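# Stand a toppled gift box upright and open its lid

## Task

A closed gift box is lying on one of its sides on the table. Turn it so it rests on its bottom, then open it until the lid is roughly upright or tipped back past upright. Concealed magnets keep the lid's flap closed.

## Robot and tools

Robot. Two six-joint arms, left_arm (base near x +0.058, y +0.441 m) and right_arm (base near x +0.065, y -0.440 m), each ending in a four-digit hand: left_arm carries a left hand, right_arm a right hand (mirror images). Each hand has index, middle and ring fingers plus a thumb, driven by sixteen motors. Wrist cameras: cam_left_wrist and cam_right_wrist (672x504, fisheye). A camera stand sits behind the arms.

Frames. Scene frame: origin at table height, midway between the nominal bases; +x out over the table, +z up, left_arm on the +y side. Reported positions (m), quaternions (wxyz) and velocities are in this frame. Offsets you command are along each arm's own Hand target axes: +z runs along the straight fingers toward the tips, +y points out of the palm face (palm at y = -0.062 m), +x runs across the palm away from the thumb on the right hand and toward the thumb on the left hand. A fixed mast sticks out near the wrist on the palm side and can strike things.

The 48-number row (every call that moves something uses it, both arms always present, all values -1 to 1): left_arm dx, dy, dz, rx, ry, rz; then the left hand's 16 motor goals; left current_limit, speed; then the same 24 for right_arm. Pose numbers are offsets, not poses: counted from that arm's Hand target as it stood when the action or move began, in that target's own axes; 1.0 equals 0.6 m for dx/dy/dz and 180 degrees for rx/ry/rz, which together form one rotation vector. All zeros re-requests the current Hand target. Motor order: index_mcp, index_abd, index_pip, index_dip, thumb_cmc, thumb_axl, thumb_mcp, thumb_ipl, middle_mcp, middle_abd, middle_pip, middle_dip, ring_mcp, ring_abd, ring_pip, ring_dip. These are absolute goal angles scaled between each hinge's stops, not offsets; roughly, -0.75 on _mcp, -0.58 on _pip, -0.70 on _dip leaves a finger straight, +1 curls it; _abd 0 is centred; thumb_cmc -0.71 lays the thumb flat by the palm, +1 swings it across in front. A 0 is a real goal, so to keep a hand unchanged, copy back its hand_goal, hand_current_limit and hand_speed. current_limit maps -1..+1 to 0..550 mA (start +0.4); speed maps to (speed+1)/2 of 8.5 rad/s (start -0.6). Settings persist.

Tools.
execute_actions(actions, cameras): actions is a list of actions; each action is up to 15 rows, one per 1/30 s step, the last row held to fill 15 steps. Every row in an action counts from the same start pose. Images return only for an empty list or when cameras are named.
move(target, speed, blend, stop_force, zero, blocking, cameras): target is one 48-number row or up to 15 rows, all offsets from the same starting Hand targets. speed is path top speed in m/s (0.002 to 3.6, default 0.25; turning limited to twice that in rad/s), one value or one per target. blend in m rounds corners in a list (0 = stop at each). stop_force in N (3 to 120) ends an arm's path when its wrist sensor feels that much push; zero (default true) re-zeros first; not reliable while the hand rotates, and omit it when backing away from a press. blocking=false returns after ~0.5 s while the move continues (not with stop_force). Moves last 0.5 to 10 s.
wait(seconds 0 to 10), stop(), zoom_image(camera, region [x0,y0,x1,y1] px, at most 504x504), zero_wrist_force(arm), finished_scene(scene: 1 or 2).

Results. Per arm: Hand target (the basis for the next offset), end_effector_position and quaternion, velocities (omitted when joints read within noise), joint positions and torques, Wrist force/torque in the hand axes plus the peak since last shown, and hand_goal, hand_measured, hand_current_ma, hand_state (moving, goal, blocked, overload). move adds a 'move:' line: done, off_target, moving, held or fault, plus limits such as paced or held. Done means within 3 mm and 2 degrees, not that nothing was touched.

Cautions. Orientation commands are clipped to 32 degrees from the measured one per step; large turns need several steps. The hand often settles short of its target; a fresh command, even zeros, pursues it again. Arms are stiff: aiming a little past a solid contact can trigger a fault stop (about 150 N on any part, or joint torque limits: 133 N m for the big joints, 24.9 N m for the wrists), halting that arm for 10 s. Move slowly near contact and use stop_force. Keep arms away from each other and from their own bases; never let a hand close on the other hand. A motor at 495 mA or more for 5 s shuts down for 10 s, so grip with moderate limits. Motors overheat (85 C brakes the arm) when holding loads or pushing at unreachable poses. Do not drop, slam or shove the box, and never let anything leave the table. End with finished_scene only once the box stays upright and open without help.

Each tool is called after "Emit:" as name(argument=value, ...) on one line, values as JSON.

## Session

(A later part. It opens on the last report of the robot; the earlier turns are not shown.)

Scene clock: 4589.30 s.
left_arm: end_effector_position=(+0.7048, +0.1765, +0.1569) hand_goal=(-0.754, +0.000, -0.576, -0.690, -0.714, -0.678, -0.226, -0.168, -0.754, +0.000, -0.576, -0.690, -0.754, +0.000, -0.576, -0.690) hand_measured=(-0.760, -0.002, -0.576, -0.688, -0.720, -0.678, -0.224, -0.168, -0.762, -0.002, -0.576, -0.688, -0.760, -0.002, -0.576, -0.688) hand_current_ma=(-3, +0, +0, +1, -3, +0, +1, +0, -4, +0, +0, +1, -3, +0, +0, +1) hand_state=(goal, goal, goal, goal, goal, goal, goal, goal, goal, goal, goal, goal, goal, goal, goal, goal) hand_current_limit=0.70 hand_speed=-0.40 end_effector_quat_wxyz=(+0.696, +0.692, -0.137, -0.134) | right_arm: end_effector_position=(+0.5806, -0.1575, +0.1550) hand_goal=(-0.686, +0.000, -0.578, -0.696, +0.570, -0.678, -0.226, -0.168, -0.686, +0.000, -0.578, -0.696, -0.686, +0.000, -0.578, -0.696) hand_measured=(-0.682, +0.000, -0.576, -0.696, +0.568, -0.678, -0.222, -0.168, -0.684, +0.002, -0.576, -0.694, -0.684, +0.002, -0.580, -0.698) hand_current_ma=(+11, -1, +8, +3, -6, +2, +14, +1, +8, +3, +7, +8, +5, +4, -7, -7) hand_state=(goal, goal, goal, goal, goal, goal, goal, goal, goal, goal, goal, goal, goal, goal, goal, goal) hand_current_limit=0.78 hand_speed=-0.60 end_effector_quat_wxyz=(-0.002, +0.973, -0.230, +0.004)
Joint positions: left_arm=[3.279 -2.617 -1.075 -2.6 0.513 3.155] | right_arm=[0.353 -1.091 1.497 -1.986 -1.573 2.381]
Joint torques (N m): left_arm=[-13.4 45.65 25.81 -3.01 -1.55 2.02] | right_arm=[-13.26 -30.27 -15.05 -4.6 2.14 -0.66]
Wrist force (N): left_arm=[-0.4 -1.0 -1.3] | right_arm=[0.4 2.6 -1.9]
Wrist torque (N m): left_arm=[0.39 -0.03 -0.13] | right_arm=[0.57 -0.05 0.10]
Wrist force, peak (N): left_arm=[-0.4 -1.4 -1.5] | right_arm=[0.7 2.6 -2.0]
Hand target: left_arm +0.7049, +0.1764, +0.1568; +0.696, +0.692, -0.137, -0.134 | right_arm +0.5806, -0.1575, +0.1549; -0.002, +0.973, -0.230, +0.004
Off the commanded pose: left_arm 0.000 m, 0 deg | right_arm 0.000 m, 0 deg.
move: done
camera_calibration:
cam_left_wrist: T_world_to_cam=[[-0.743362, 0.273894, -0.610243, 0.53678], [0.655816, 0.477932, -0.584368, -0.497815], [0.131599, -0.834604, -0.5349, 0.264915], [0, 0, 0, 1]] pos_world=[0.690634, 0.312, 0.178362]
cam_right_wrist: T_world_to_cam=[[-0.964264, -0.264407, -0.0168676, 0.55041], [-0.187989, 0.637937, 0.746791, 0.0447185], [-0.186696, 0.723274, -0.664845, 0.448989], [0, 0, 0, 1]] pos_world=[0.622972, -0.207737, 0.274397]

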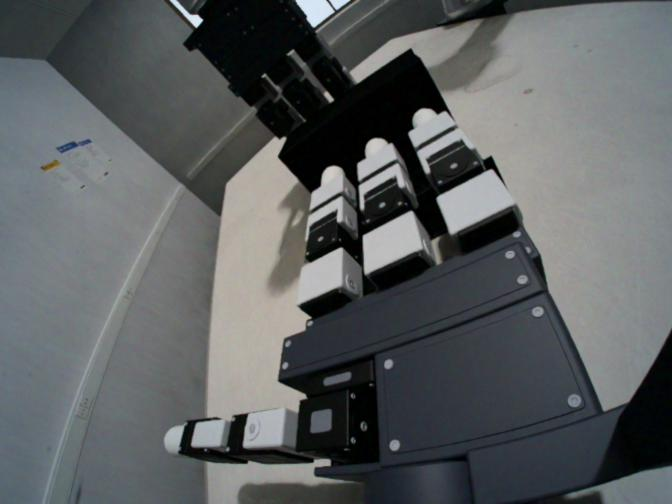

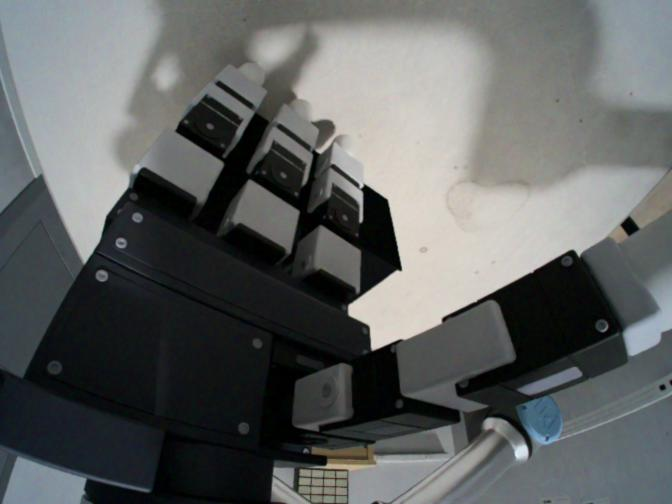

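Emit:
move(target=[[0.015,0,0.03,0,0,0,-0.754,0,-0.576,-0.69,-0.714,-0.678,-0.226,-0.168,-0.754,0,-0.576,-0.69,-0.754,0.0,-0.576,-0.69,0.7,-0.4,0,0,0,0,0,0,-0.685,0,-0.577,-0.696,0.571,-0.678,-0.226,-0.168,-0.685,0,-0.577,-0.696,-0.685,0,-0.577,-0.696,0.78,-0.6],[0.015,0,0.2,0,0,0,-0.754,0,-0.576,-0.69,-0.714,-0.678,-0.226,-0.168,-0.754,0,-0.576,-0.69,-0.754,0.0,-0.576,-0.69,0.7,-0.4,0,0,0,0,0,0,-0.685,0,-0.577,-0.696,0.571,-0.678,-0.226,-0.168,-0.685,0,-0.577,-0.696,-0.685,0,-0.577,-0.696,0.78,-0.6]], speed=0.03, stop_force=3, cameras=["cam_left_wrist","cam_right_wrist"])

Emit:
zoom_image(camera="cam_left_wrist", region=[200, 0, 550, 250])

Scene clock: 4605.33 s.
left_arm: end_effector_position=(+0.6681, +0.0619, +0.1574) hand_goal=(-0.754, +0.000, -0.576, -0.690, -0.714, -0.678, -0.226, -0.168, -0.754, +0.000, -0.576, -0.690, -0.754, +0.000, -0.576, -0.690) hand_measured=(-0.760, -0.002, -0.576, -0.688, -0.720, -0.678, -0.224, -0.168, -0.762, -0.002, -0.576, -0.688, -0.760, -0.002, -0.576, -0.688) hand_current_ma=(-3, +0, +0, +1, -3, +0, +1, +0, -4, +0, +0, +1, -3, +0, +0, +1) hand_state=(goal, goal, goal, goal, goal, goal, goal, goal, goal, goal, goal, goal, goal, goal, goal, goal) hand_current_limit=0.70 hand_speed=-0.40 end_effector_quat_wxyz=(+0.696, +0.692, -0.137, -0.134) | right_arm: end_effector_position=(+0.5806, -0.1575, +0.1549) hand_goal=(-0.686, +0.000, -0.578, -0.696, +0.570, -0.678, -0.226, -0.168, -0.686, +0.000, -0.578, -0.696, -0.686, +0.000, -0.578, -0.696) hand_measured=(-0.682, +0.000, -0.576, -0.696, +0.568, -0.678, -0.222, -0.168, -0.684, +0.002, -0.576, -0.694, -0.684, +0.002, -0.580, -0.698) hand_current_ma=(+11, -1, +8, +3, -6, +2, +14, +1, +8, +3, +7, +8, +5, +4, -7, -7) hand_state=(goal, goal, goal, goal, goal, goal, goal, goal, goal, goal, goal, goal, goal, goal, goal, goal) hand_current_limit=0.78 hand_speed=-0.60 end_effector_quat_wxyz=(-0.002, +0.973, -0.230, +0.004)
Joint positions: left_arm=[3.116 -2.573 -1.166 -2.557 0.35 3.159] | right_arm=[0.353 -1.091 1.497 -1.986 -1.573 2.381]
Joint torques (N m): left_arm=[-13.82 55.57 11.66 1.32 -1.55 0.47] | right_arm=[-12.73 -31.01 -16.55 -4.53 -0.66 -0.68]
Wrist force (N): left_arm=[-0.5 -1.1 -1.2] | right_arm=[0.3 2.4 -1.9]
Wrist torque (N m): left_arm=[0.38 -0.01 -0.12] | right_arm=[0.54 -0.04 0.09]
Wrist force, peak (N): left_arm=[-0.4 -1.2 -1.6] | right_arm=[0.3 2.6 -2.1]
Hand target: left_arm +0.6681, +0.0619, +0.1574; +0.696, +0.692, -0.137, -0.134 | right_arm +0.5806, -0.1575, +0.1549; -0.002, +0.973, -0.230, +0.004
Off the commanded pose: left_arm 0.000 m, 0 deg | right_arm 0.000 m, 0 deg.
move: done
camera_calibration:
cam_left_wrist: T_world_to_cam=[[-0.74335, 0.273945, -0.610233, 0.541098], [0.655851, 0.477829, -0.584413, -0.418612], [0.13149, -0.834646, -0.534862, 0.174453], [0, 0, 0, 1]] pos_world=[0.653834, 0.1974, 0.178862]
cam_right_wrist: T_world_to_cam=[[-0.964264, -0.264407, -0.0168676, 0.55041], [-0.187989, 0.637937, 0.746791, 0.0447185], [-0.186696, 0.723274, -0.664845, 0.448989], [0, 0, 0, 1]] pos_world=[0.622972, -0.207737, 0.274397]

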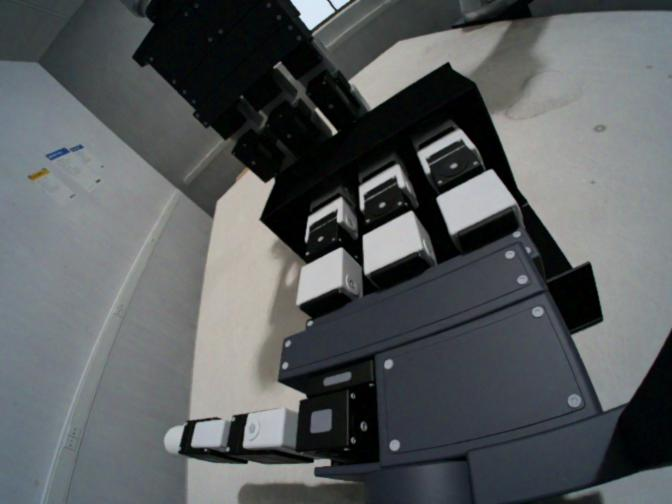

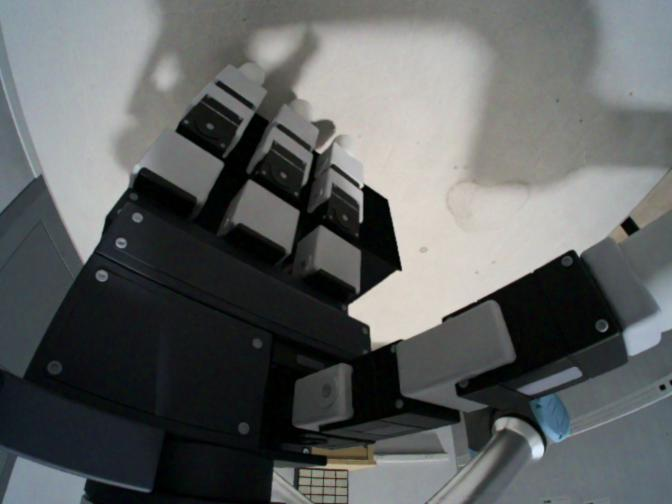

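Scaled by 1.440 from the camera's 672x504 image, which has a finer 960x720 frame.

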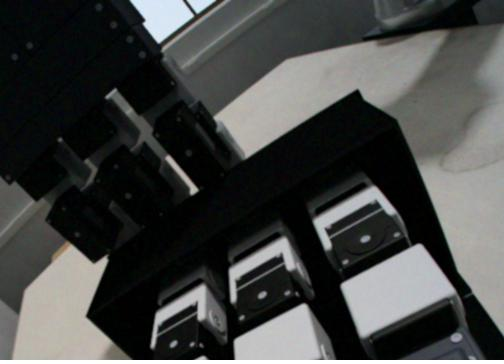

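Emit:
move(target=[[0,0,-0.075,0,0,0,-0.754,0,-0.576,-0.69,-0.714,-0.678,-0.226,-0.168,-0.754,0,-0.576,-0.69,-0.754,0.0,-0.576,-0.69,0.8,-0.4,0,0.075,0,0,0,0,-0.685,0,-0.577,-0.696,0.571,-0.678,-0.226,-0.168,-0.685,0,-0.577,-0.696,-0.685,0,-0.577,-0.696,0.78,-0.6]], speed=0.05)

Emit:
move(target=[[0,0.03,0,0,0,0,-0.754,0,-0.576,-0.69,-0.714,-0.678,-0.226,-0.168,-0.754,0,-0.576,-0.69,-0.754,0.0,-0.576,-0.69,0.8,-0.4,0,0,0,0,0,0,-0.685,0,-0.577,-0.696,0.571,-0.678,-0.226,-0.168,-0.685,0,-0.577,-0.696,-0.685,0,-0.577,-0.696,0.78,-0.6]], speed=0.02, cameras=["cam_left_wrist","cam_right_wrist"])

Emit:
zoom_image(camera="cam_left_wrist", region=[200, 50, 650, 350])

Scene clock: 4639.57 s.
left_arm: end_effector_position=(+0.6850, +0.1034, +0.1572) hand_goal=(-0.754, +0.000, -0.576, -0.690, -0.714, -0.678, -0.226, -0.168, -0.754, +0.000, -0.576, -0.690, -0.754, +0.000, -0.576, -0.690) hand_measured=(-0.760, -0.002, -0.576, -0.688, -0.720, -0.678, -0.224, -0.168, -0.762, -0.002, -0.576, -0.688, -0.760, -0.002, -0.576, -0.688) hand_current_ma=(-3, +0, +0, +1, -3, +0, +1, +0, -4, +0, +0, +1, -3, +0, +0, +1) hand_state=(goal, goal, goal, goal, goal, goal, goal, goal, goal, goal, goal, goal, goal, goal, goal, goal) hand_current_limit=0.80 hand_speed=-0.40 end_effector_quat_wxyz=(+0.696, +0.692, -0.137, -0.134) | right_arm: end_effector_position=(+0.5605, -0.1976, +0.1547) hand_goal=(-0.686, +0.000, -0.578, -0.696, +0.570, -0.678, -0.226, -0.168, -0.686, +0.000, -0.578, -0.696, -0.686, +0.000, -0.578, -0.696) hand_measured=(-0.684, +0.000, -0.576, -0.696, +0.568, -0.678, -0.222, -0.168, -0.684, +0.002, -0.576, -0.694, -0.684, +0.002, -0.580, -0.698) hand_current_ma=(+10, -1, +8, +3, -6, +2, +14, +1, +8, +3, +7, +8, +5, +4, -7, -7) hand_state=(goal, goal, goal, goal, goal, goal, goal, goal, goal, goal, goal, goal, goal, goal, goal, goal) hand_current_limit=0.78 hand_speed=-0.60 end_effector_quat_wxyz=(-0.002, +0.973, -0.230, +0.004)
Joint positions: left_arm=[3.177 -2.591 -1.129 -2.575 0.41 3.157] | right_arm=[0.303 -1.172 1.621 -2.028 -1.572 2.331]
Joint torques (N m): left_arm=[14.94 44.92 25.58 -2.93 1.99 1.41] | right_arm=[-12.97 -56.04 -16.05 -4.57 2.39 -0.83]
Wrist force (N): left_arm=[-0.1 -1.0 -1.1] | right_arm=[0.1 2.5 -1.8]
Wrist torque (N m): left_arm=[0.37 -0.07 0.00] | right_arm=[0.55 -0.02 0.08]
Wrist force, peak (N): left_arm=[-0.2 -1.5 -1.3] | right_arm=[0.2 2.8 -1.7]
Hand target: left_arm +0.6850, +0.1036, +0.1572; +0.696, +0.692, -0.137, -0.134 | right_arm +0.5604, -0.1977, +0.1547; -0.002, +0.973, -0.230, +0.004
Off the commanded pose: left_arm 0.000 m, 0 deg | right_arm 0.000 m, 0 deg.
move: done

Scene clock: 4640.83 s.
left_arm: end_effector_position=(+0.6849, +0.1037, +0.1750) hand_goal=(-0.754, +0.000, -0.576, -0.690, -0.714, -0.678, -0.226, -0.168, -0.754, +0.000, -0.576, -0.690, -0.754, +0.000, -0.576, -0.690) hand_measured=(-0.770, -0.002, -0.582, -0.692, -0.720, -0.678, -0.224, -0.168, -0.770, -0.002, -0.580, -0.690, -0.768, -0.002, -0.582, -0.690) hand_current_ma=(-13, +0, -2, +0, -3, +0, +1, +0, -14, +0, -2, +0, -11, +0, -2, +0) hand_state=(goal, goal, goal, goal, goal, goal, goal, goal, goal, goal, goal, goal, goal, goal, goal, goal) hand_current_limit=0.80 hand_speed=-0.40 end_effector_quat_wxyz=(+0.696, +0.692, -0.137, -0.134) | right_arm: end_effector_position=(+0.5604, -0.1977, +0.1547) hand_goal=(-0.686, +0.000, -0.578, -0.696, +0.570, -0.678, -0.226, -0.168, -0.686, +0.000, -0.578, -0.696, -0.686, +0.000, -0.578, -0.696) hand_measured=(-0.684, +0.000, -0.576, -0.696, +0.568, -0.678, -0.222, -0.168, -0.684, +0.002, -0.576, -0.694, -0.684, +0.002, -0.580, -0.698) hand_current_ma=(+10, -1, +8, +3, -6, +2, +14, +1, +8, +3, +7, +8, +5, +4, -7, -7) hand_state=(goal, goal, goal, goal, goal, goal, goal, goal, goal, goal, goal, goal, goal, goal, goal, goal) hand_current_limit=0.78 hand_speed=-0.60 end_effector_quat_wxyz=(-0.002, +0.973, -0.230, +0.004)
Joint positions: left_arm=[3.177 -2.566 -1.127 -2.601 0.411 3.157] | right_arm=[0.303 -1.173 1.622 -2.028 -1.572 2.331]
Joint torques (N m): left_arm=[14.52 57.27 25.66 -2.9 1.66 -0.19] | right_arm=[-13 -55.64 -15.18 -4.55 2.32 -0.69]
Wrist force (N): left_arm=[-0.4 -2.4 -1.1] | right_arm=[0.4 2.3 -1.3]
Wrist torque (N m): left_arm=[0.51 -0.03 0.01] | right_arm=[0.49 -0.06 0.10]
Wrist force, peak (N): left_arm=[-0.5 -2.7 -1.1] | right_arm=[0.4 2.7 -1.6]
Hand target: left_arm +0.6849, +0.1037, +0.1752; +0.696, +0.692, -0.137, -0.134 | right_arm +0.5604, -0.1977, +0.1547; -0.002, +0.973, -0.230, +0.004
Off the commanded pose: left_arm 0.000 m, 0 deg | right_arm 0.000 m, 0 deg.
move: done
camera_calibration:
cam_left_wrist: T_world_to_cam=[[-0.743354, 0.273969, -0.610218, 0.552883], [0.655845, 0.477869, -0.584387, -0.439453], [0.131501, -0.834615, -0.534907, 0.216474], [0, 0, 0, 1]] pos_world=[0.670734, 0.239201, 0.196362]
cam_right_wrist: T_world_to_cam=[[-0.964263, -0.264408, -0.0168692, 0.520396], [-0.187992, 0.637936, 0.746791, 0.0667355], [-0.186696, 0.723274, -0.664845, 0.474179], [0, 0, 0, 1]] pos_world=[0.602872, -0.247937, 0.274197]

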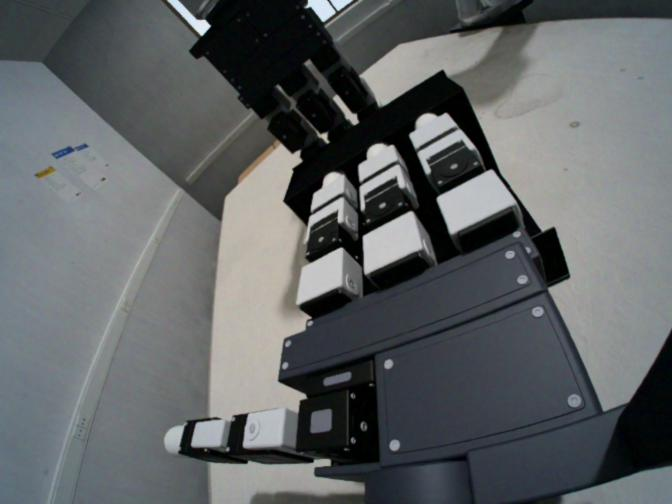

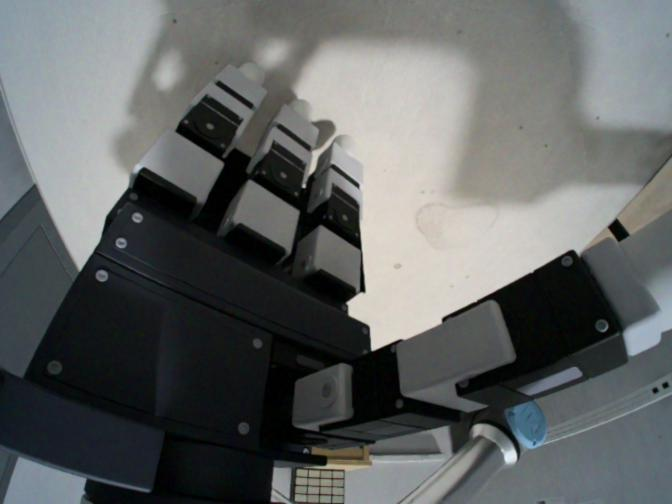

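Scaled by 1.120 from the camera's 672x504 image, which has a finer 960x720 frame.

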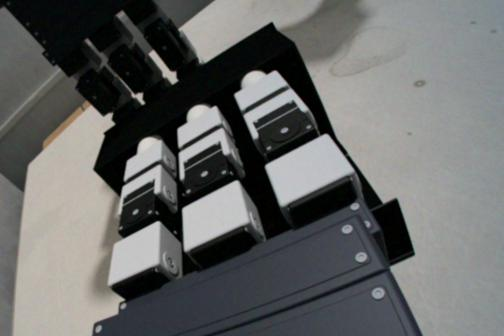

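Emit:
move(target=[[0,0.018,0.025,0,0,0,-0.754,0,-0.576,-0.69,-0.714,-0.678,-0.226,-0.168,-0.754,0,-0.576,-0.69,-0.754,0.0,-0.576,-0.69,0.8,-0.4,0,0,0,0,0,0,-0.685,0,-0.577,-0.696,0.571,-0.678,-0.226,-0.168,-0.685,0,-0.577,-0.696,-0.685,0,-0.577,-0.696,0.78,-0.6],[0,0.028,0.058,0,0,0,-0.754,0,-0.576,-0.69,-0.714,-0.678,-0.226,-0.168,-0.754,0,-0.576,-0.69,-0.754,0.0,-0.576,-0.69,0.8,-0.4,0,0,0,0,0,0,-0.685,0,-0.577,-0.696,0.571,-0.678,-0.226,-0.168,-0.685,0,-0.577,-0.696,-0.685,0,-0.577,-0.696,0.78,-0.6],[0,0.03,0.09,0,0,0,-0.754,0,-0.576,-0.69,-0.714,-0.678,-0.226,-0.168,-0.754,0,-0.576,-0.69,-0.754,0.0,-0.576,-0.69,0.8,-0.4,0,0,0,0,0,0,-0.685,0,-0.577,-0.696,0.571,-0.678,-0.226,-0.168,-0.685,0,-0.577,-0.696,-0.685,0,-0.577,-0.696,0.78,-0.6]], speed=0.025, blend=[0.005,0.005,0], cameras=["cam_left_wrist","cam_right_wrist"])

Emit:
zoom_image(camera="cam_left_wrist", region=[200, 50, 650, 350])

Scene clock: 4656.53 s.
left_arm: end_effector_position=(+0.6647, +0.0541, +0.1934) hand_goal=(-0.754, +0.000, -0.576, -0.690, -0.714, -0.678, -0.226, -0.168, -0.754, +0.000, -0.576, -0.690, -0.754, +0.000, -0.576, -0.690) hand_measured=(-0.774, -0.002, -0.584, -0.692, -0.720, -0.678, -0.224, -0.168, -0.774, -0.002, -0.584, -0.692, -0.772, -0.002, -0.584, -0.692) hand_current_ma=(-19, +0, -4, -1, -3, +0, +1, +0, -20, +0, -3, +0, -16, +0, -4, -1) hand_state=(goal, goal, goal, goal, goal, goal, goal, goal, blocked, goal, goal, goal, goal, goal, goal, goal) hand_current_limit=0.80 hand_speed=-0.40 end_effector_quat_wxyz=(+0.696, +0.692, -0.137, -0.134) | right_arm: end_effector_position=(+0.5604, -0.1977, +0.1547) hand_goal=(-0.686, +0.000, -0.578, -0.696, +0.570, -0.678, -0.226, -0.168, -0.686, +0.000, -0.578, -0.696, -0.686, +0.000, -0.578, -0.696) hand_measured=(-0.684, +0.000, -0.576, -0.696, +0.568, -0.678, -0.222, -0.168, -0.684, +0.002, -0.576, -0.694, -0.684, +0.002, -0.580, -0.698) hand_current_ma=(+10, -1, +8, +3, -6, +2, +14, +1, +8, +3, +7, +8, +5, +4, -7, -7) hand_state=(goal, goal, goal, goal, goal, goal, goal, goal, goal, goal, goal, goal, goal, goal, goal, goal) hand_current_limit=0.78 hand_speed=-0.60 end_effector_quat_wxyz=(-0.002, +0.973, -0.230, +0.004)
Joint positions: left_arm=[3.104 -2.52 -1.167 -2.61 0.338 3.16] | right_arm=[0.303 -1.173 1.622 -2.028 -1.572 2.331]
Joint torques (N m): left_arm=[-13.95 55.79 11.95 1.16 -1.69 2.1] | right_arm=[-13.2 -55.28 -15.07 -4.58 2.18 -0.75]
Wrist force (N): left_arm=[-0.7 -3.2 -1.4] | right_arm=[0.3 2.4 -1.8]
Wrist torque (N m): left_arm=[0.55 0.02 -0.10] | right_arm=[0.54 -0.05 0.08]
Wrist force, peak (N): left_arm=[-0.5 -3.4 -1.5] | right_arm=[0.1 2.7 -1.9]
Hand target: left_arm +0.6645, +0.0538, +0.1934; +0.696, +0.692, -0.137, -0.134 | right_arm +0.5604, -0.1977, +0.1547; -0.002, +0.973, -0.230, +0.004
Off the commanded pose: left_arm 0.000 m, 0 deg | right_arm 0.000 m, 0 deg.
move: done
camera_calibration:
cam_left_wrist: T_world_to_cam=[[-0.74335, 0.273945, -0.610233, 0.562676], [0.655851, 0.477829, -0.584413, -0.391616], [0.13149, -0.834646, -0.534862, 0.187645], [0, 0, 0, 1]] pos_world=[0.650434, 0.1896, 0.214862]
cam_right_wrist: T_world_to_cam=[[-0.964264, -0.264407, -0.0168676, 0.520396], [-0.187989, 0.637937, 0.746791, 0.0667343], [-0.186696, 0.723274, -0.664845, 0.474179], [0, 0, 0, 1]] pos_world=[0.602872, -0.247937, 0.274197]

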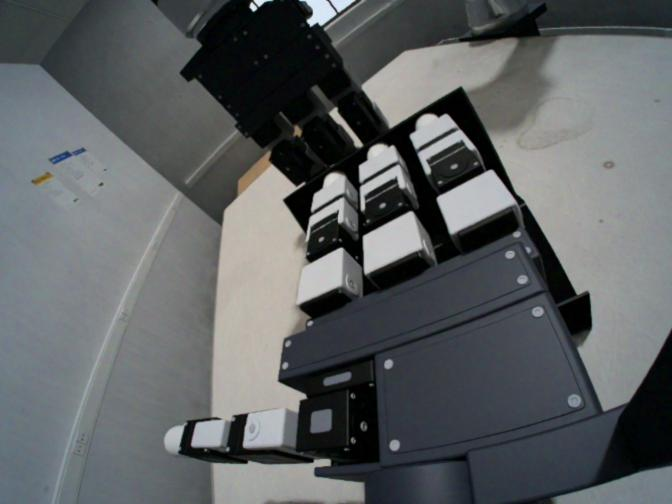

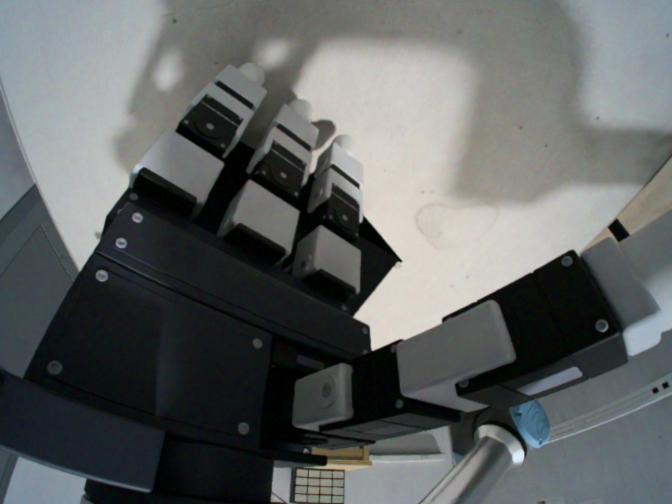

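Scaled by 1.120 from the camera's 672x504 image, which has a finer 960x720 frame.

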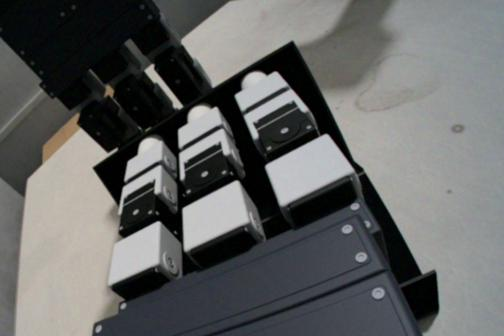

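Emit:
move(target=[[0,0.004,0.03,0,0,0,-0.754,0,-0.576,-0.69,-0.714,-0.678,-0.226,-0.168,-0.754,0,-0.576,-0.69,-0.754,0.0,-0.576,-0.69,0.8,-0.4,0,0,0,0,0,0,-0.685,0,-0.577,-0.696,0.571,-0.678,-0.226,-0.168,-0.685,0,-0.577,-0.696,-0.685,0,-0.577,-0.696,0.78,-0.6],[0,0.002,0.06,0,0,0,-0.754,0,-0.576,-0.69,-0.714,-0.678,-0.226,-0.168,-0.754,0,-0.576,-0.69,-0.754,0.0,-0.576,-0.69,0.8,-0.4,0,0,0,0,0,0,-0.685,0,-0.577,-0.696,0.571,-0.678,-0.226,-0.168,-0.685,0,-0.577,-0.696,-0.685,0,-0.577,-0.696,0.78,-0.6]], speed=0.02, blend=[0.005,0], cameras=["cam_left_wrist","cam_right_wrist"])

Emit:
zoom_image(camera="cam_left_wrist", region=[200, 50, 650, 350])

Scene clock: 4666.97 s.
left_arm: end_effector_position=(+0.6511, +0.0207, +0.1948) hand_goal=(-0.754, +0.000, -0.576, -0.690, -0.714, -0.678, -0.226, -0.168, -0.754, +0.000, -0.576, -0.690, -0.754, +0.000, -0.576, -0.690) hand_measured=(-0.790, -0.002, -0.598, -0.698, -0.720, -0.678, -0.224, -0.168, -0.792, -0.002, -0.596, -0.698, -0.788, +0.000, -0.598, -0.700) hand_current_ma=(-53, -1, -20, -4, -3, +0, +1, +0, -53, +0, -19, -5, -48, +0, -19, -5) hand_state=(blocked, goal, blocked, goal, goal, goal, goal, goal, blocked, goal, blocked, goal, blocked, goal, blocked, goal) hand_current_limit=0.80 hand_speed=-0.40 end_effector_quat_wxyz=(+0.696, +0.692, -0.137, -0.134) | right_arm: end_effector_position=(+0.5604, -0.1977, +0.1547) hand_goal=(-0.686, +0.000, -0.578, -0.696, +0.570, -0.678, -0.226, -0.168, -0.686, +0.000, -0.578, -0.696, -0.686, +0.000, -0.578, -0.696) hand_measured=(-0.608, +0.004, -0.564, -0.696, +0.568, -0.678, -0.222, -0.168, -0.642, +0.002, -0.556, -0.694, -0.664, +0.002, -0.566, -0.698) hand_current_ma=(+364, +10, +51, +3, -6, +2, +14, +1, +195, +6, +83, +8, +91, +4, +41, -7) hand_state=(blocked, goal, goal, goal, goal, goal, goal, goal, blocked, goal, blocked, goal, blocked, goal, goal, goal) hand_current_limit=0.78 hand_speed=-0.60 end_effector_quat_wxyz=(-0.002, +0.973, -0.230, +0.004)
Joint positions: left_arm=[3.054 -2.509 -1.184 -2.606 0.287 3.162] | right_arm=[0.303 -1.173 1.622 -2.028 -1.572 2.331]
Joint torques (N m): left_arm=[-23.28 56.19 11.8 0.6 -1.25 2] | right_arm=[-5.41 -51.98 -23.93 -4.46 2.25 0.18]
Wrist force (N): left_arm=[-1.0 -3.8 -12.4] | right_arm=[1.1 14.6 -2.3]
Wrist torque (N m): left_arm=[1.71 0.00 -0.07] | right_arm=[-0.04 0.00 0.12]
Wrist force, peak (N): left_arm=[-1.0 -3.8 -12.4] | right_arm=[1.2 14.7 -2.3]
Hand target: left_arm +0.6510, +0.0204, +0.1948; +0.696, +0.692, -0.137, -0.134 | right_arm +0.5604, -0.1977, +0.1547; -0.002, +0.973, -0.230, +0.004
Off the commanded pose: left_arm 0.000 m, 0 deg | right_arm 0.000 m, 0 deg.
move: done
camera_calibration:
cam_left_wrist: T_world_to_cam=[[-0.74335, 0.273945, -0.610233, 0.562617], [0.655851, 0.477829, -0.584413, -0.366032], [0.13149, -0.834646, -0.534862, 0.162375], [0, 0, 0, 1]] pos_world=[0.636934, 0.1563, 0.216262]
cam_right_wrist: T_world_to_cam=[[-0.964263, -0.264408, -0.0168692, 0.520396], [-0.187992, 0.637936, 0.746791, 0.0667355], [-0.186696, 0.723274, -0.664845, 0.474179], [0, 0, 0, 1]] pos_world=[0.602872, -0.247937, 0.274197]

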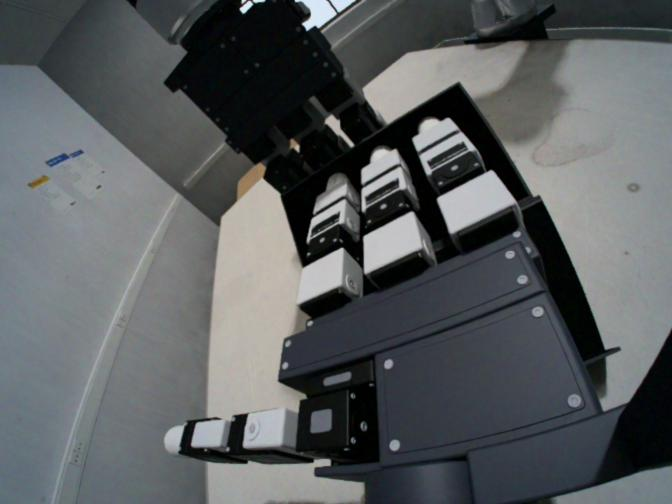

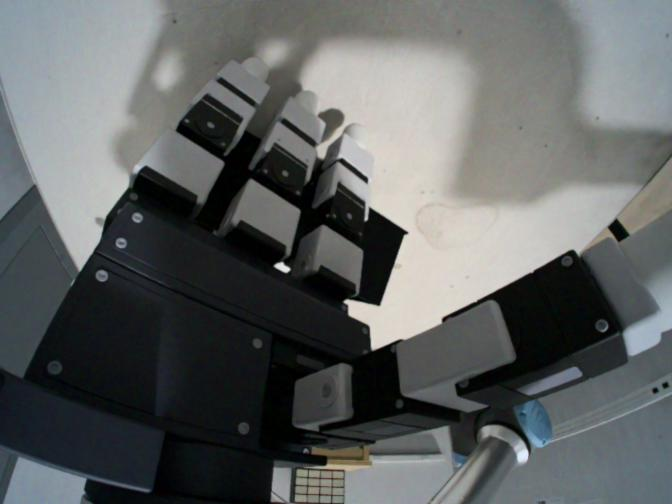

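Scaled by 1.120 from the camera's 672x504 image, which has a finer 960x720 frame.

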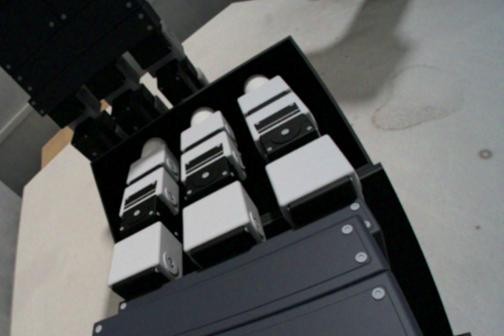

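Emit:
move(target=[[0,0,0,0,0,0,-0.754,0,-0.576,-0.69,-0.714,-0.678,-0.226,-0.168,-0.754,0,-0.576,-0.69,-0.754,0.0,-0.576,-0.69,0.8,-0.4,0,0.05,0,0,0,0,-0.685,0,-0.577,-0.696,0.571,-0.678,-0.226,-0.168,-0.685,0,-0.577,-0.696,-0.685,0,-0.577,-0.696,0.78,-0.6]], speed=0.02, cameras=["cam_left_wrist","cam_right_wrist"])

Emit:
zoom_image(camera="cam_left_wrist", region=[200, 50, 650, 350])

Scene clock: 4677.17 s.
left_arm: end_effector_position=(+0.6510, +0.0204, +0.1948) hand_goal=(-0.754, +0.000, -0.576, -0.690, -0.714, -0.678, -0.226, -0.168, -0.754, +0.000, -0.576, -0.690, -0.754, +0.000, -0.576, -0.690) hand_measured=(-0.792, -0.002, -0.596, -0.698, -0.720, -0.678, -0.224, -0.168, -0.792, +0.000, -0.594, -0.698, -0.788, +0.000, -0.596, -0.700) hand_current_ma=(-54, -1, -17, -5, -3, +0, +1, +0, -55, +0, -15, -5, -48, +0, -17, -6) hand_state=(blocked, goal, goal, goal, goal, goal, goal, goal, blocked, goal, goal, goal, blocked, goal, goal, goal) hand_current_limit=0.80 hand_speed=-0.40 end_effector_quat_wxyz=(+0.696, +0.692, -0.137, -0.134) | right_arm: end_effector_position=(+0.5471, -0.2244, +0.1546) hand_goal=(-0.686, +0.000, -0.578, -0.696, +0.570, -0.678, -0.226, -0.168, -0.686, +0.000, -0.578, -0.696, -0.686, +0.000, -0.578, -0.696) hand_measured=(-0.682, +0.002, -0.576, -0.696, +0.568, -0.678, -0.222, -0.168, -0.684, +0.002, -0.576, -0.694, -0.684, +0.002, -0.576, -0.698) hand_current_ma=(+12, +5, +9, +3, -6, +2, +14, +1, +9, +7, +8, +8, +10, +4, +9, -7) hand_state=(goal, goal, goal, goal, goal, goal, goal, goal, goal, goal, goal, goal, goal, goal, goal, goal) hand_current_limit=0.78 hand_speed=-0.60 end_effector_quat_wxyz=(-0.002, +0.973, -0.230, +0.004)
Joint positions: left_arm=[3.053 -2.509 -1.185 -2.606 0.287 3.162] | right_arm=[0.266 -1.226 1.698 -2.052 -1.572 2.295]
Joint torques (N m): left_arm=[11.36 53.82 17.44 0.82 -1.33 1.43] | right_arm=[-12.81 -52.92 -14.98 -4.59 2.3 -0.89]
Wrist force (N): left_arm=[-0.7 -2.5 -1.5] | right_arm=[-0.1 2.6 -1.9]
Wrist torque (N m): left_arm=[0.55 0.00 -0.09] | right_arm=[0.60 0.01 0.05]
Wrist force, peak (N): left_arm=[-0.9 -3.8 -12.8] | right_arm=[1.0 15.2 -2.3]
Hand target: left_arm +0.6510, +0.0204, +0.1948; +0.696, +0.692, -0.137, -0.134 | right_arm +0.5470, -0.2246, +0.1546; -0.002, +0.973, -0.230, +0.004
Off the commanded pose: left_arm 0.000 m, 0 deg | right_arm 0.000 m, 0 deg.
move: done
camera_calibration:
cam_left_wrist: T_world_to_cam=[[-0.74335, 0.273945, -0.610233, 0.562551], [0.655851, 0.477829, -0.584413, -0.365758], [0.13149, -0.834646, -0.534862, 0.162151], [0, 0, 0, 1]] pos_world=[0.636734, 0.156, 0.216262]
cam_right_wrist: T_world_to_cam=[[-0.964263, -0.264408, -0.0168692, 0.50051], [-0.187992, 0.637936, 0.746791, 0.0813428], [-0.186696, 0.723274, -0.664845, 0.490941], [0, 0, 0, 1]] pos_world=[0.589572, -0.274637, 0.274097]

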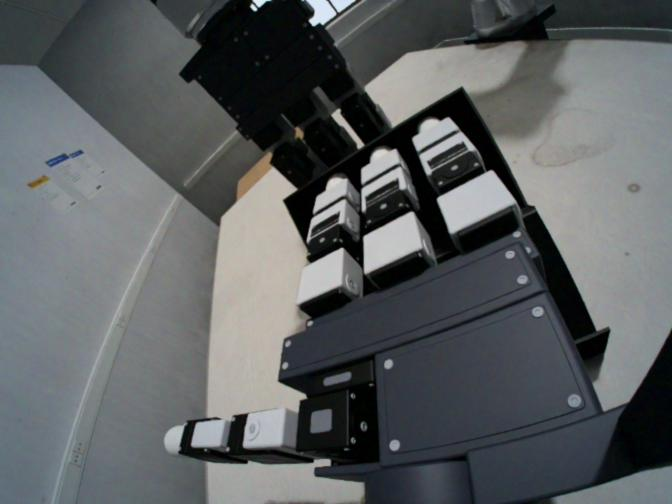

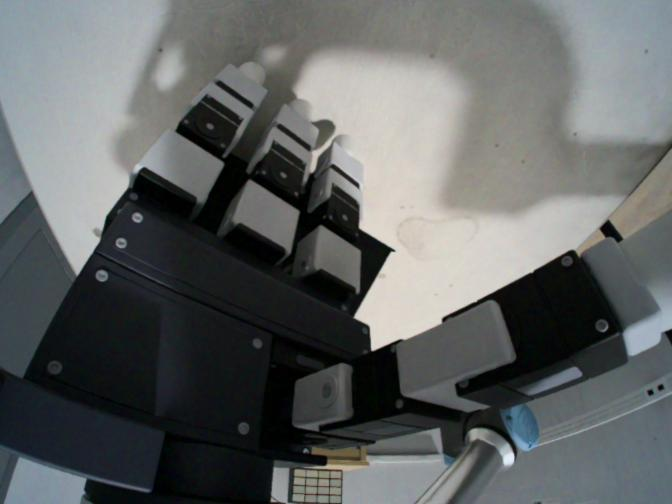

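Scaled by 1.120 from the camera's 672x504 image, which has a finer 960x720 frame.

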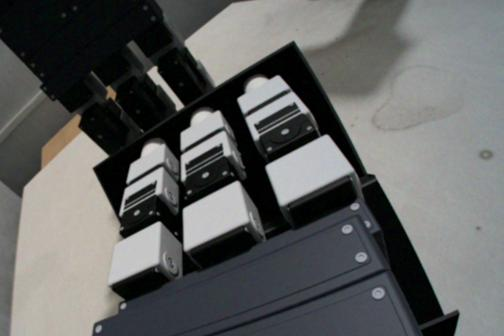

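Emit:
move(target=[[0,0,0.03,0,0,0,-0.754,0,-0.576,-0.69,-0.714,-0.678,-0.226,-0.168,-0.754,0,-0.576,-0.69,-0.754,0.0,-0.576,-0.69,0.8,-0.4,0,0,0,0,0,0,-0.685,0,-0.577,-0.696,0.571,-0.678,-0.226,-0.168,-0.685,0,-0.577,-0.696,-0.685,0,-0.577,-0.696,0.78,-0.6],[0,-0.008,0.055,0,0,0,-0.754,0,-0.576,-0.69,-0.714,-0.678,-0.226,-0.168,-0.754,0,-0.576,-0.69,-0.754,0.0,-0.576,-0.69,0.8,-0.4,0,0,0,0,0,0,-0.685,0,-0.577,-0.696,0.571,-0.678,-0.226,-0.168,-0.685,0,-0.577,-0.696,-0.685,0,-0.577,-0.696,0.78,-0.6]], speed=0.02, stop_force=8, cameras=["cam_left_wrist","cam_right_wrist"])

Emit:
zoom_image(camera="cam_left_wrist", region=[200, 50, 650, 350])

Scene clock: 4689.20 s.
left_arm: end_effector_position=(+0.6386, -0.0102, +0.1901) hand_goal=(-0.754, +0.000, -0.576, -0.690, -0.714, -0.678, -0.226, -0.168, -0.754, +0.000, -0.576, -0.690, -0.754, +0.000, -0.576, -0.690) hand_measured=(-0.802, -0.002, -0.602, -0.704, -0.720, -0.678, -0.224, -0.168, -0.800, +0.000, -0.604, -0.702, -0.796, +0.000, -0.606, -0.706) hand_current_ma=(-78, +0, -28, -9, -3, +0, +1, +0, -76, +0, -30, -8, -66, +0, -34, -11) hand_state=(blocked, goal, blocked, goal, goal, goal, goal, goal, blocked, goal, blocked, goal, blocked, goal, blocked, goal) hand_current_limit=0.80 hand_speed=-0.40 end_effector_quat_wxyz=(+0.696, +0.692, -0.137, -0.134) | right_arm: end_effector_position=(+0.5470, -0.2246, +0.1546) hand_goal=(-0.686, +0.000, -0.578, -0.696, +0.570, -0.678, -0.226, -0.168, -0.686, +0.000, -0.578, -0.696, -0.686, +0.000, -0.578, -0.696) hand_measured=(-0.626, +0.002, -0.554, -0.696, +0.568, -0.678, -0.222, -0.168, -0.652, +0.002, -0.564, -0.694, -0.676, +0.002, -0.574, -0.698) hand_current_ma=(+266, +7, +89, +3, -6, +2, +14, +1, +142, +7, +53, +7, +37, +4, +11, -7) hand_state=(blocked, goal, blocked, goal, goal, goal, goal, goal, blocked, goal, goal, goal, goal, goal, goal, goal) hand_current_limit=0.78 hand_speed=-0.60 end_effector_quat_wxyz=(-0.002, +0.973, -0.230, +0.004)
Joint positions: left_arm=[3.006 -2.511 -1.194 -2.597 0.24 3.165] | right_arm=[0.266 -1.226 1.699 -2.052 -1.572 2.294]
Joint torques (N m): left_arm=[-19.82 44.78 12.24 0.96 -1.42 1.92] | right_arm=[-6.59 -49.41 -21.14 -4.62 2.31 0.29]
Wrist force (N): left_arm=[-0.7 -5.1 -8.5] | right_arm=[0.5 10.0 -3.5]
Wrist torque (N m): left_arm=[1.53 -0.06 -0.10] | right_arm=[0.24 0.05 0.07]
Wrist force, peak (N): left_arm=[-0.9 -5.4 -8.5] | right_arm=[0.5 10.2 -3.6]
Hand target: left_arm +0.6386, -0.0102, +0.1901; +0.696, +0.692, -0.137, -0.134 | right_arm +0.5470, -0.2246, +0.1546; -0.002, +0.973, -0.230, +0.004
Off the commanded pose: left_arm 0.000 m, 0 deg | right_arm 0.000 m, 0 deg.
move: done
camera_calibration:
cam_left_wrist: T_world_to_cam=[[-0.74335, 0.273945, -0.610233, 0.558848], [0.655851, 0.477829, -0.584413, -0.34575], [0.13149, -0.834646, -0.534862, 0.135727], [0, 0, 0, 1]] pos_world=[0.624334, 0.1254, 0.211562]
cam_right_wrist: T_world_to_cam=[[-0.964263, -0.264408, -0.0168692, 0.500361], [-0.187992, 0.637936, 0.746791, 0.0814516], [-0.186696, 0.723274, -0.664845, 0.491067], [0, 0, 0, 1]] pos_world=[0.589472, -0.274837, 0.274097]

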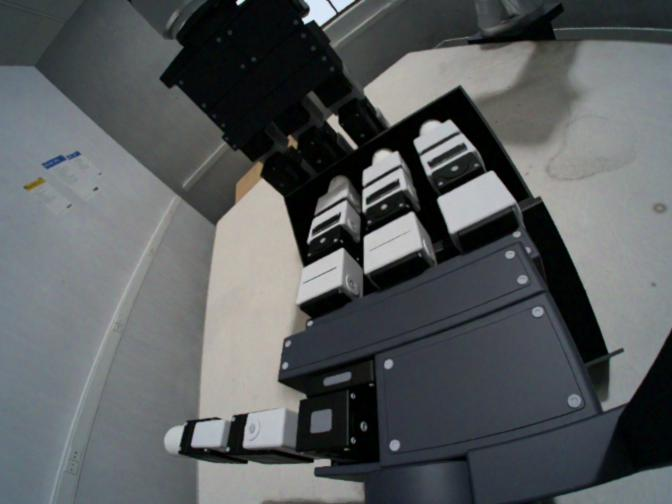

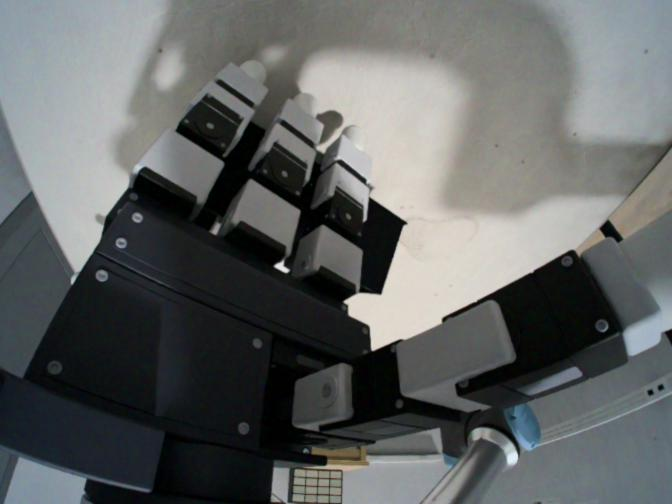

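Scaled by 1.120 from the camera's 672x504 image, which has a finer 960x720 frame.

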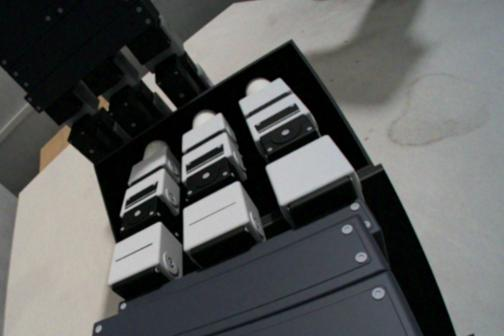

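Emit:
move(target=[[0,0,0,0,0,0,-0.754,0,-0.576,-0.69,-0.714,-0.678,-0.226,-0.168,-0.754,0,-0.576,-0.69,-0.754,0.0,-0.576,-0.69,0.8,-0.4,0,0.06,0,0,0,0,-0.685,0,-0.577,-0.696,0.571,-0.678,-0.226,-0.168,-0.685,0,-0.577,-0.696,-0.685,0,-0.577,-0.696,0.78,-0.6],[0,-0.005,0.03,0,0,0,-0.754,0,-0.576,-0.69,-0.714,-0.678,-0.226,-0.168,-0.754,0,-0.576,-0.69,-0.754,0.0,-0.576,-0.69,0.8,-0.4,0,0.06,0,0,0,0,-0.685,0,-0.577,-0.696,0.571,-0.678,-0.226,-0.168,-0.685,0,-0.577,-0.696,-0.685,0,-0.577,-0.696,0.78,-0.6]], speed=0.025, stop_force=10, cameras=["cam_left_wrist","cam_right_wrist"])

Emit:
zoom_image(camera="cam_left_wrist", region=[200, 50, 650, 350])

Scene clock: 4719.40 s.
left_arm: end_effector_position=(+0.6318, -0.0269, +0.1872) hand_goal=(-0.754, +0.000, -0.576, -0.690, -0.714, -0.678, -0.226, -0.168, -0.754, +0.000, -0.576, -0.690, -0.754, +0.000, -0.576, -0.690) hand_measured=(-0.786, -0.002, -0.590, -0.698, -0.720, -0.678, -0.224, -0.168, -0.788, +0.000, -0.590, -0.696, -0.784, +0.000, -0.592, -0.698) hand_current_ma=(-41, +0, -11, -4, -3, +0, +1, +0, -44, +0, -9, -3, -38, +0, -12, -4) hand_state=(blocked, goal, goal, goal, goal, goal, goal, goal, blocked, goal, goal, goal, blocked, goal, goal, goal) hand_current_limit=0.80 hand_speed=-0.40 end_effector_quat_wxyz=(+0.696, +0.692, -0.137, -0.134) | right_arm: end_effector_position=(+0.5309, -0.2568, +0.1544) hand_goal=(-0.686, +0.000, -0.578, -0.696, +0.570, -0.678, -0.226, -0.168, -0.686, +0.000, -0.578, -0.696, -0.686, +0.000, -0.578, -0.696) hand_measured=(-0.682, +0.002, -0.576, -0.696, +0.568, -0.678, -0.222, -0.168, -0.684, +0.002, -0.576, -0.694, -0.684, +0.002, -0.576, -0.698) hand_current_ma=(+12, +6, +9, +3, -6, +2, +14, +1, +9, +6, +8, +7, +10, +4, +9, -7) hand_state=(goal, goal, goal, goal, goal, goal, goal, goal, goal, goal, goal, goal, goal, goal, goal, goal) hand_current_limit=0.78 hand_speed=-0.60 end_effector_quat_wxyz=(-0.002, +0.973, -0.230, +0.004)
Joint positions: left_arm=[2.98 -2.514 -1.197 -2.593 0.214 3.168] | right_arm=[0.219 -1.288 1.785 -2.076 -1.571 2.247]
Joint torques (N m): left_arm=[-14.32 43.95 17.83 1.34 -1.47 2.01] | right_arm=[-13.38 -49.61 -14.92 -4.61 2.22 -0.73]
Wrist force (N): left_arm=[-0.6 -2.0 -2.0] | right_arm=[0.3 2.1 -1.7]
Wrist torque (N m): left_arm=[0.50 -0.03 -0.14] | right_arm=[0.53 -0.05 0.12]
Wrist force, peak (N): left_arm=[-0.7 -5.4 -8.7] | right_arm=[0.7 10.3 -3.7]
Hand target: left_arm +0.6318, -0.0269, +0.1872; +0.696, +0.692, -0.137, -0.134 | right_arm +0.5309, -0.2568, +0.1544; -0.002, +0.973, -0.230, +0.004
Off the commanded pose: left_arm 0.000 m, 0 deg | right_arm 0.000 m, 0 deg.
move: done
camera_calibration:
cam_left_wrist: T_world_to_cam=[[-0.74335, 0.273945, -0.610233, 0.556673], [0.655851, 0.477829, -0.584413, -0.335071], [0.13149, -0.834646, -0.534862, 0.121119], [0, 0, 0, 1]] pos_world=[0.617634, 0.1087, 0.208662]
cam_right_wrist: T_world_to_cam=[[-0.964263, -0.264408, -0.0168692, 0.476345], [-0.187992, 0.637936, 0.746791, 0.099052], [-0.186696, 0.723274, -0.664845, 0.511145], [0, 0, 0, 1]] pos_world=[0.573372, -0.306937, 0.273897]

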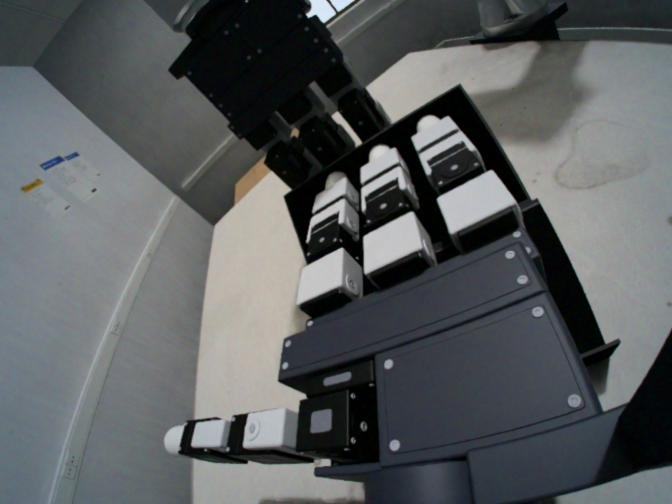

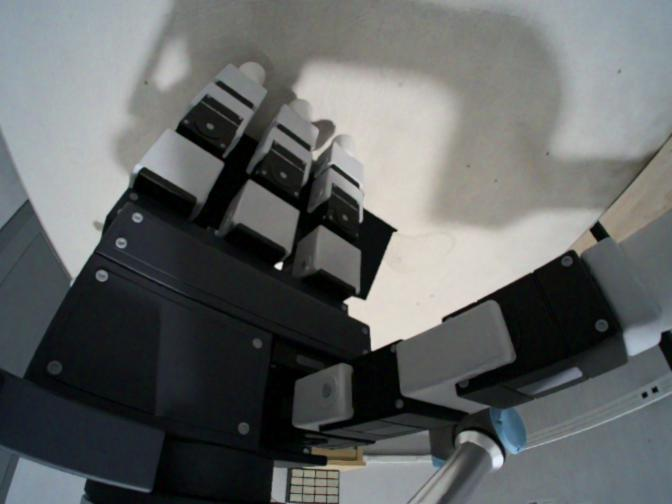

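Scaled by 1.120 from the camera's 672x504 image, which has a finer 960x720 frame.

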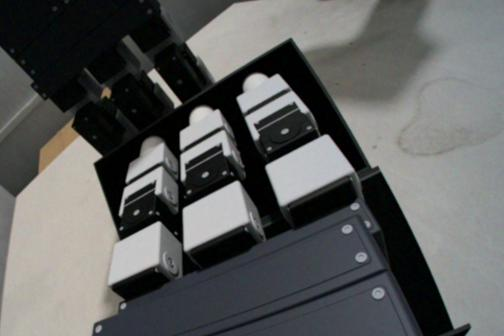

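Emit:
move(target=[[0,0,0,0,0,0,-0.754,0,-0.576,-0.69,-0.714,-0.678,-0.226,-0.168,-0.754,0,-0.576,-0.69,-0.754,0.0,-0.576,-0.69,0.8,-0.4,0,0.14,0,0,0,0,-0.99,0,-0.98,-0.98,0.571,-0.678,-0.226,-0.168,-0.99,0,-0.98,-0.98,-0.99,0,-0.98,-0.98,0.78,-0.4],[0,0,0,0,0,0,-0.754,0,-0.576,-0.69,-0.714,-0.678,-0.226,-0.168,-0.754,0,-0.576,-0.69,-0.754,0.0,-0.576,-0.69,0.8,-0.4,0,0.14,0.1,0,0,0,-0.99,0,-0.98,-0.98,0.571,-0.678,-0.226,-0.168,-0.99,0,-0.98,-0.98,-0.99,0,-0.98,-0.98,0.78,-0.4]], speed=0.06, cameras=["cam_left_wrist","cam_right_wrist"])

Emit:
zoom_image(camera="cam_right_wrist", region=[100, 20, 500, 320])

Scene clock: 4769.40 s.
left_arm: end_effector_position=(+0.6318, -0.0269, +0.1872) hand_goal=(-0.754, +0.000, -0.576, -0.690, -0.714, -0.678, -0.226, -0.168, -0.754, +0.000, -0.576, -0.690, -0.754, +0.000, -0.576, -0.690) hand_measured=(-0.772, +0.000, -0.584, -0.692, -0.720, -0.678, -0.224, -0.168, -0.772, +0.000, -0.582, -0.692, -0.772, +0.000, -0.584, -0.694) hand_current_ma=(-17, +0, -4, -1, -3, +0, +1, +0, -18, +0, -3, +0, -16, +0, -3, -1) hand_state=(goal, goal, goal, goal, goal, goal, goal, goal, goal, goal, goal, goal, goal, goal, goal, goal) hand_current_limit=0.80 hand_speed=-0.40 end_effector_quat_wxyz=(+0.696, +0.692, -0.137, -0.134) | right_arm: end_effector_position=(+0.4939, -0.3319, +0.0942) hand_goal=(-0.990, +0.000, -0.980, -0.980, +0.570, -0.678, -0.226, -0.168, -0.990, +0.000, -0.980, -0.980, -0.990, +0.000, -0.980, -0.980) hand_measured=(-0.976, -0.002, -0.974, -0.976, +0.568, -0.678, -0.222, -0.168, -0.980, +0.004, -0.974, -0.976, -0.980, +0.002, -0.974, -0.976) hand_current_ma=(+51, -6, +22, +10, -6, +2, +14, +1, +40, +8, +19, +10, +41, +7, +22, +10) hand_state=(goal, goal, goal, goal, goal, goal, goal, goal, goal, goal, goal, goal, goal, goal, goal, goal) hand_current_limit=0.78 hand_speed=-0.40 end_effector_quat_wxyz=(-0.002, +0.973, -0.230, +0.004)
Joint positions: left_arm=[2.98 -2.514 -1.197 -2.593 0.214 3.168] | right_arm=[0.089 -1.338 2.037 -2.279 -1.57 2.117]
Joint torques (N m): left_arm=[-11.91 51.95 12.22 -0.92 1.58 -1.39] | right_arm=[-3.74 -15.27 -12.56 -4.69 0.33 0.75]
Wrist force (N): left_arm=[-0.3 -2.8 -1.5] | right_arm=[0.0 2.7 -1.8]
Wrist torque (N m): left_arm=[0.51 -0.06 -0.10] | right_arm=[0.51 -0.01 0.11]
Wrist force, peak (N): left_arm=[-2.3 1.8 -18.1] | right_arm=[3.9 20.3 2.7]
Hand target: left_arm +0.6318, -0.0269, +0.1872; +0.696, +0.692, -0.137, -0.134 | right_arm +0.4939, -0.3318, +0.0940; -0.002, +0.973, -0.230, +0.004
Off the commanded pose: left_arm 0.000 m, 0 deg | right_arm 0.000 m, 0 deg.
move: done
camera_calibration:
cam_left_wrist: T_world_to_cam=[[-0.74335, 0.273945, -0.610233, 0.556673], [0.655851, 0.477829, -0.584413, -0.335071], [0.13149, -0.834646, -0.534862, 0.121119], [0, 0, 0, 1]] pos_world=[0.617634, 0.1087, 0.208662]
cam_right_wrist: T_world_to_cam=[[-0.964263, -0.264406, -0.0169047, 0.419802], [-0.188003, 0.637883, 0.746834, 0.185014], [-0.186684, 0.723322, -0.664796, 0.518466], [0, 0, 0, 1]] pos_world=[0.536372, -0.382037, 0.213597]

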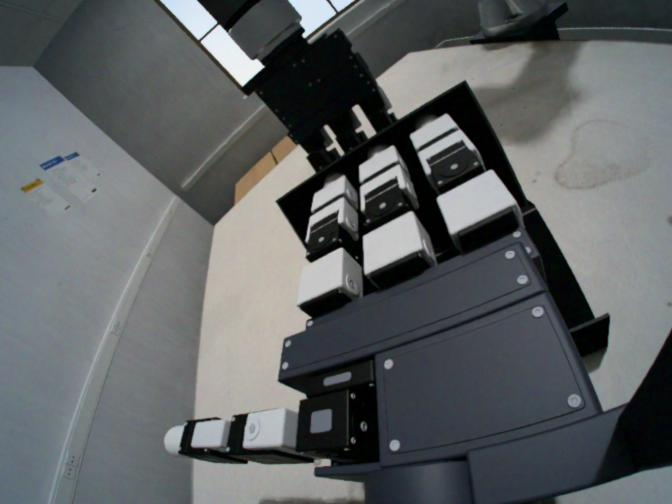

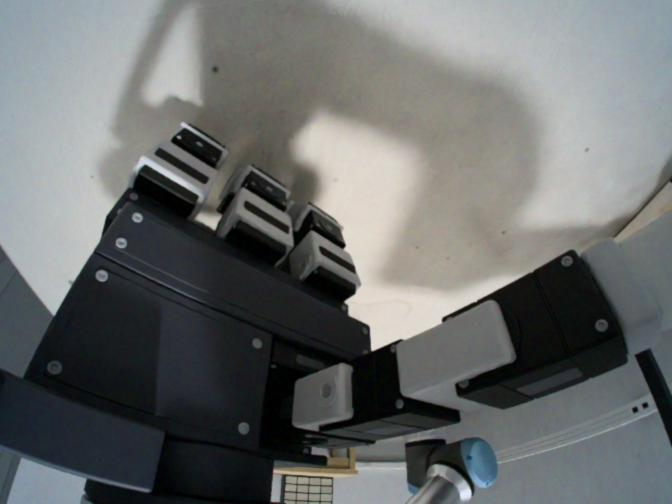

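Scaled by 1.260 from the camera's 672x504 image, which has a finer 960x720 frame.

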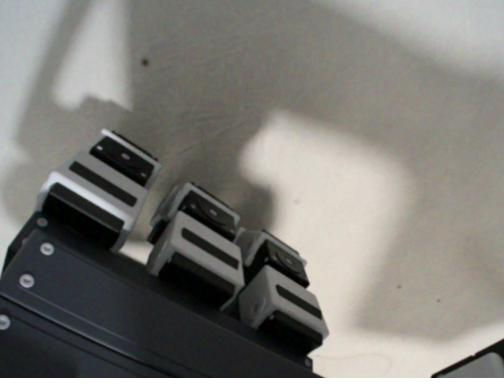

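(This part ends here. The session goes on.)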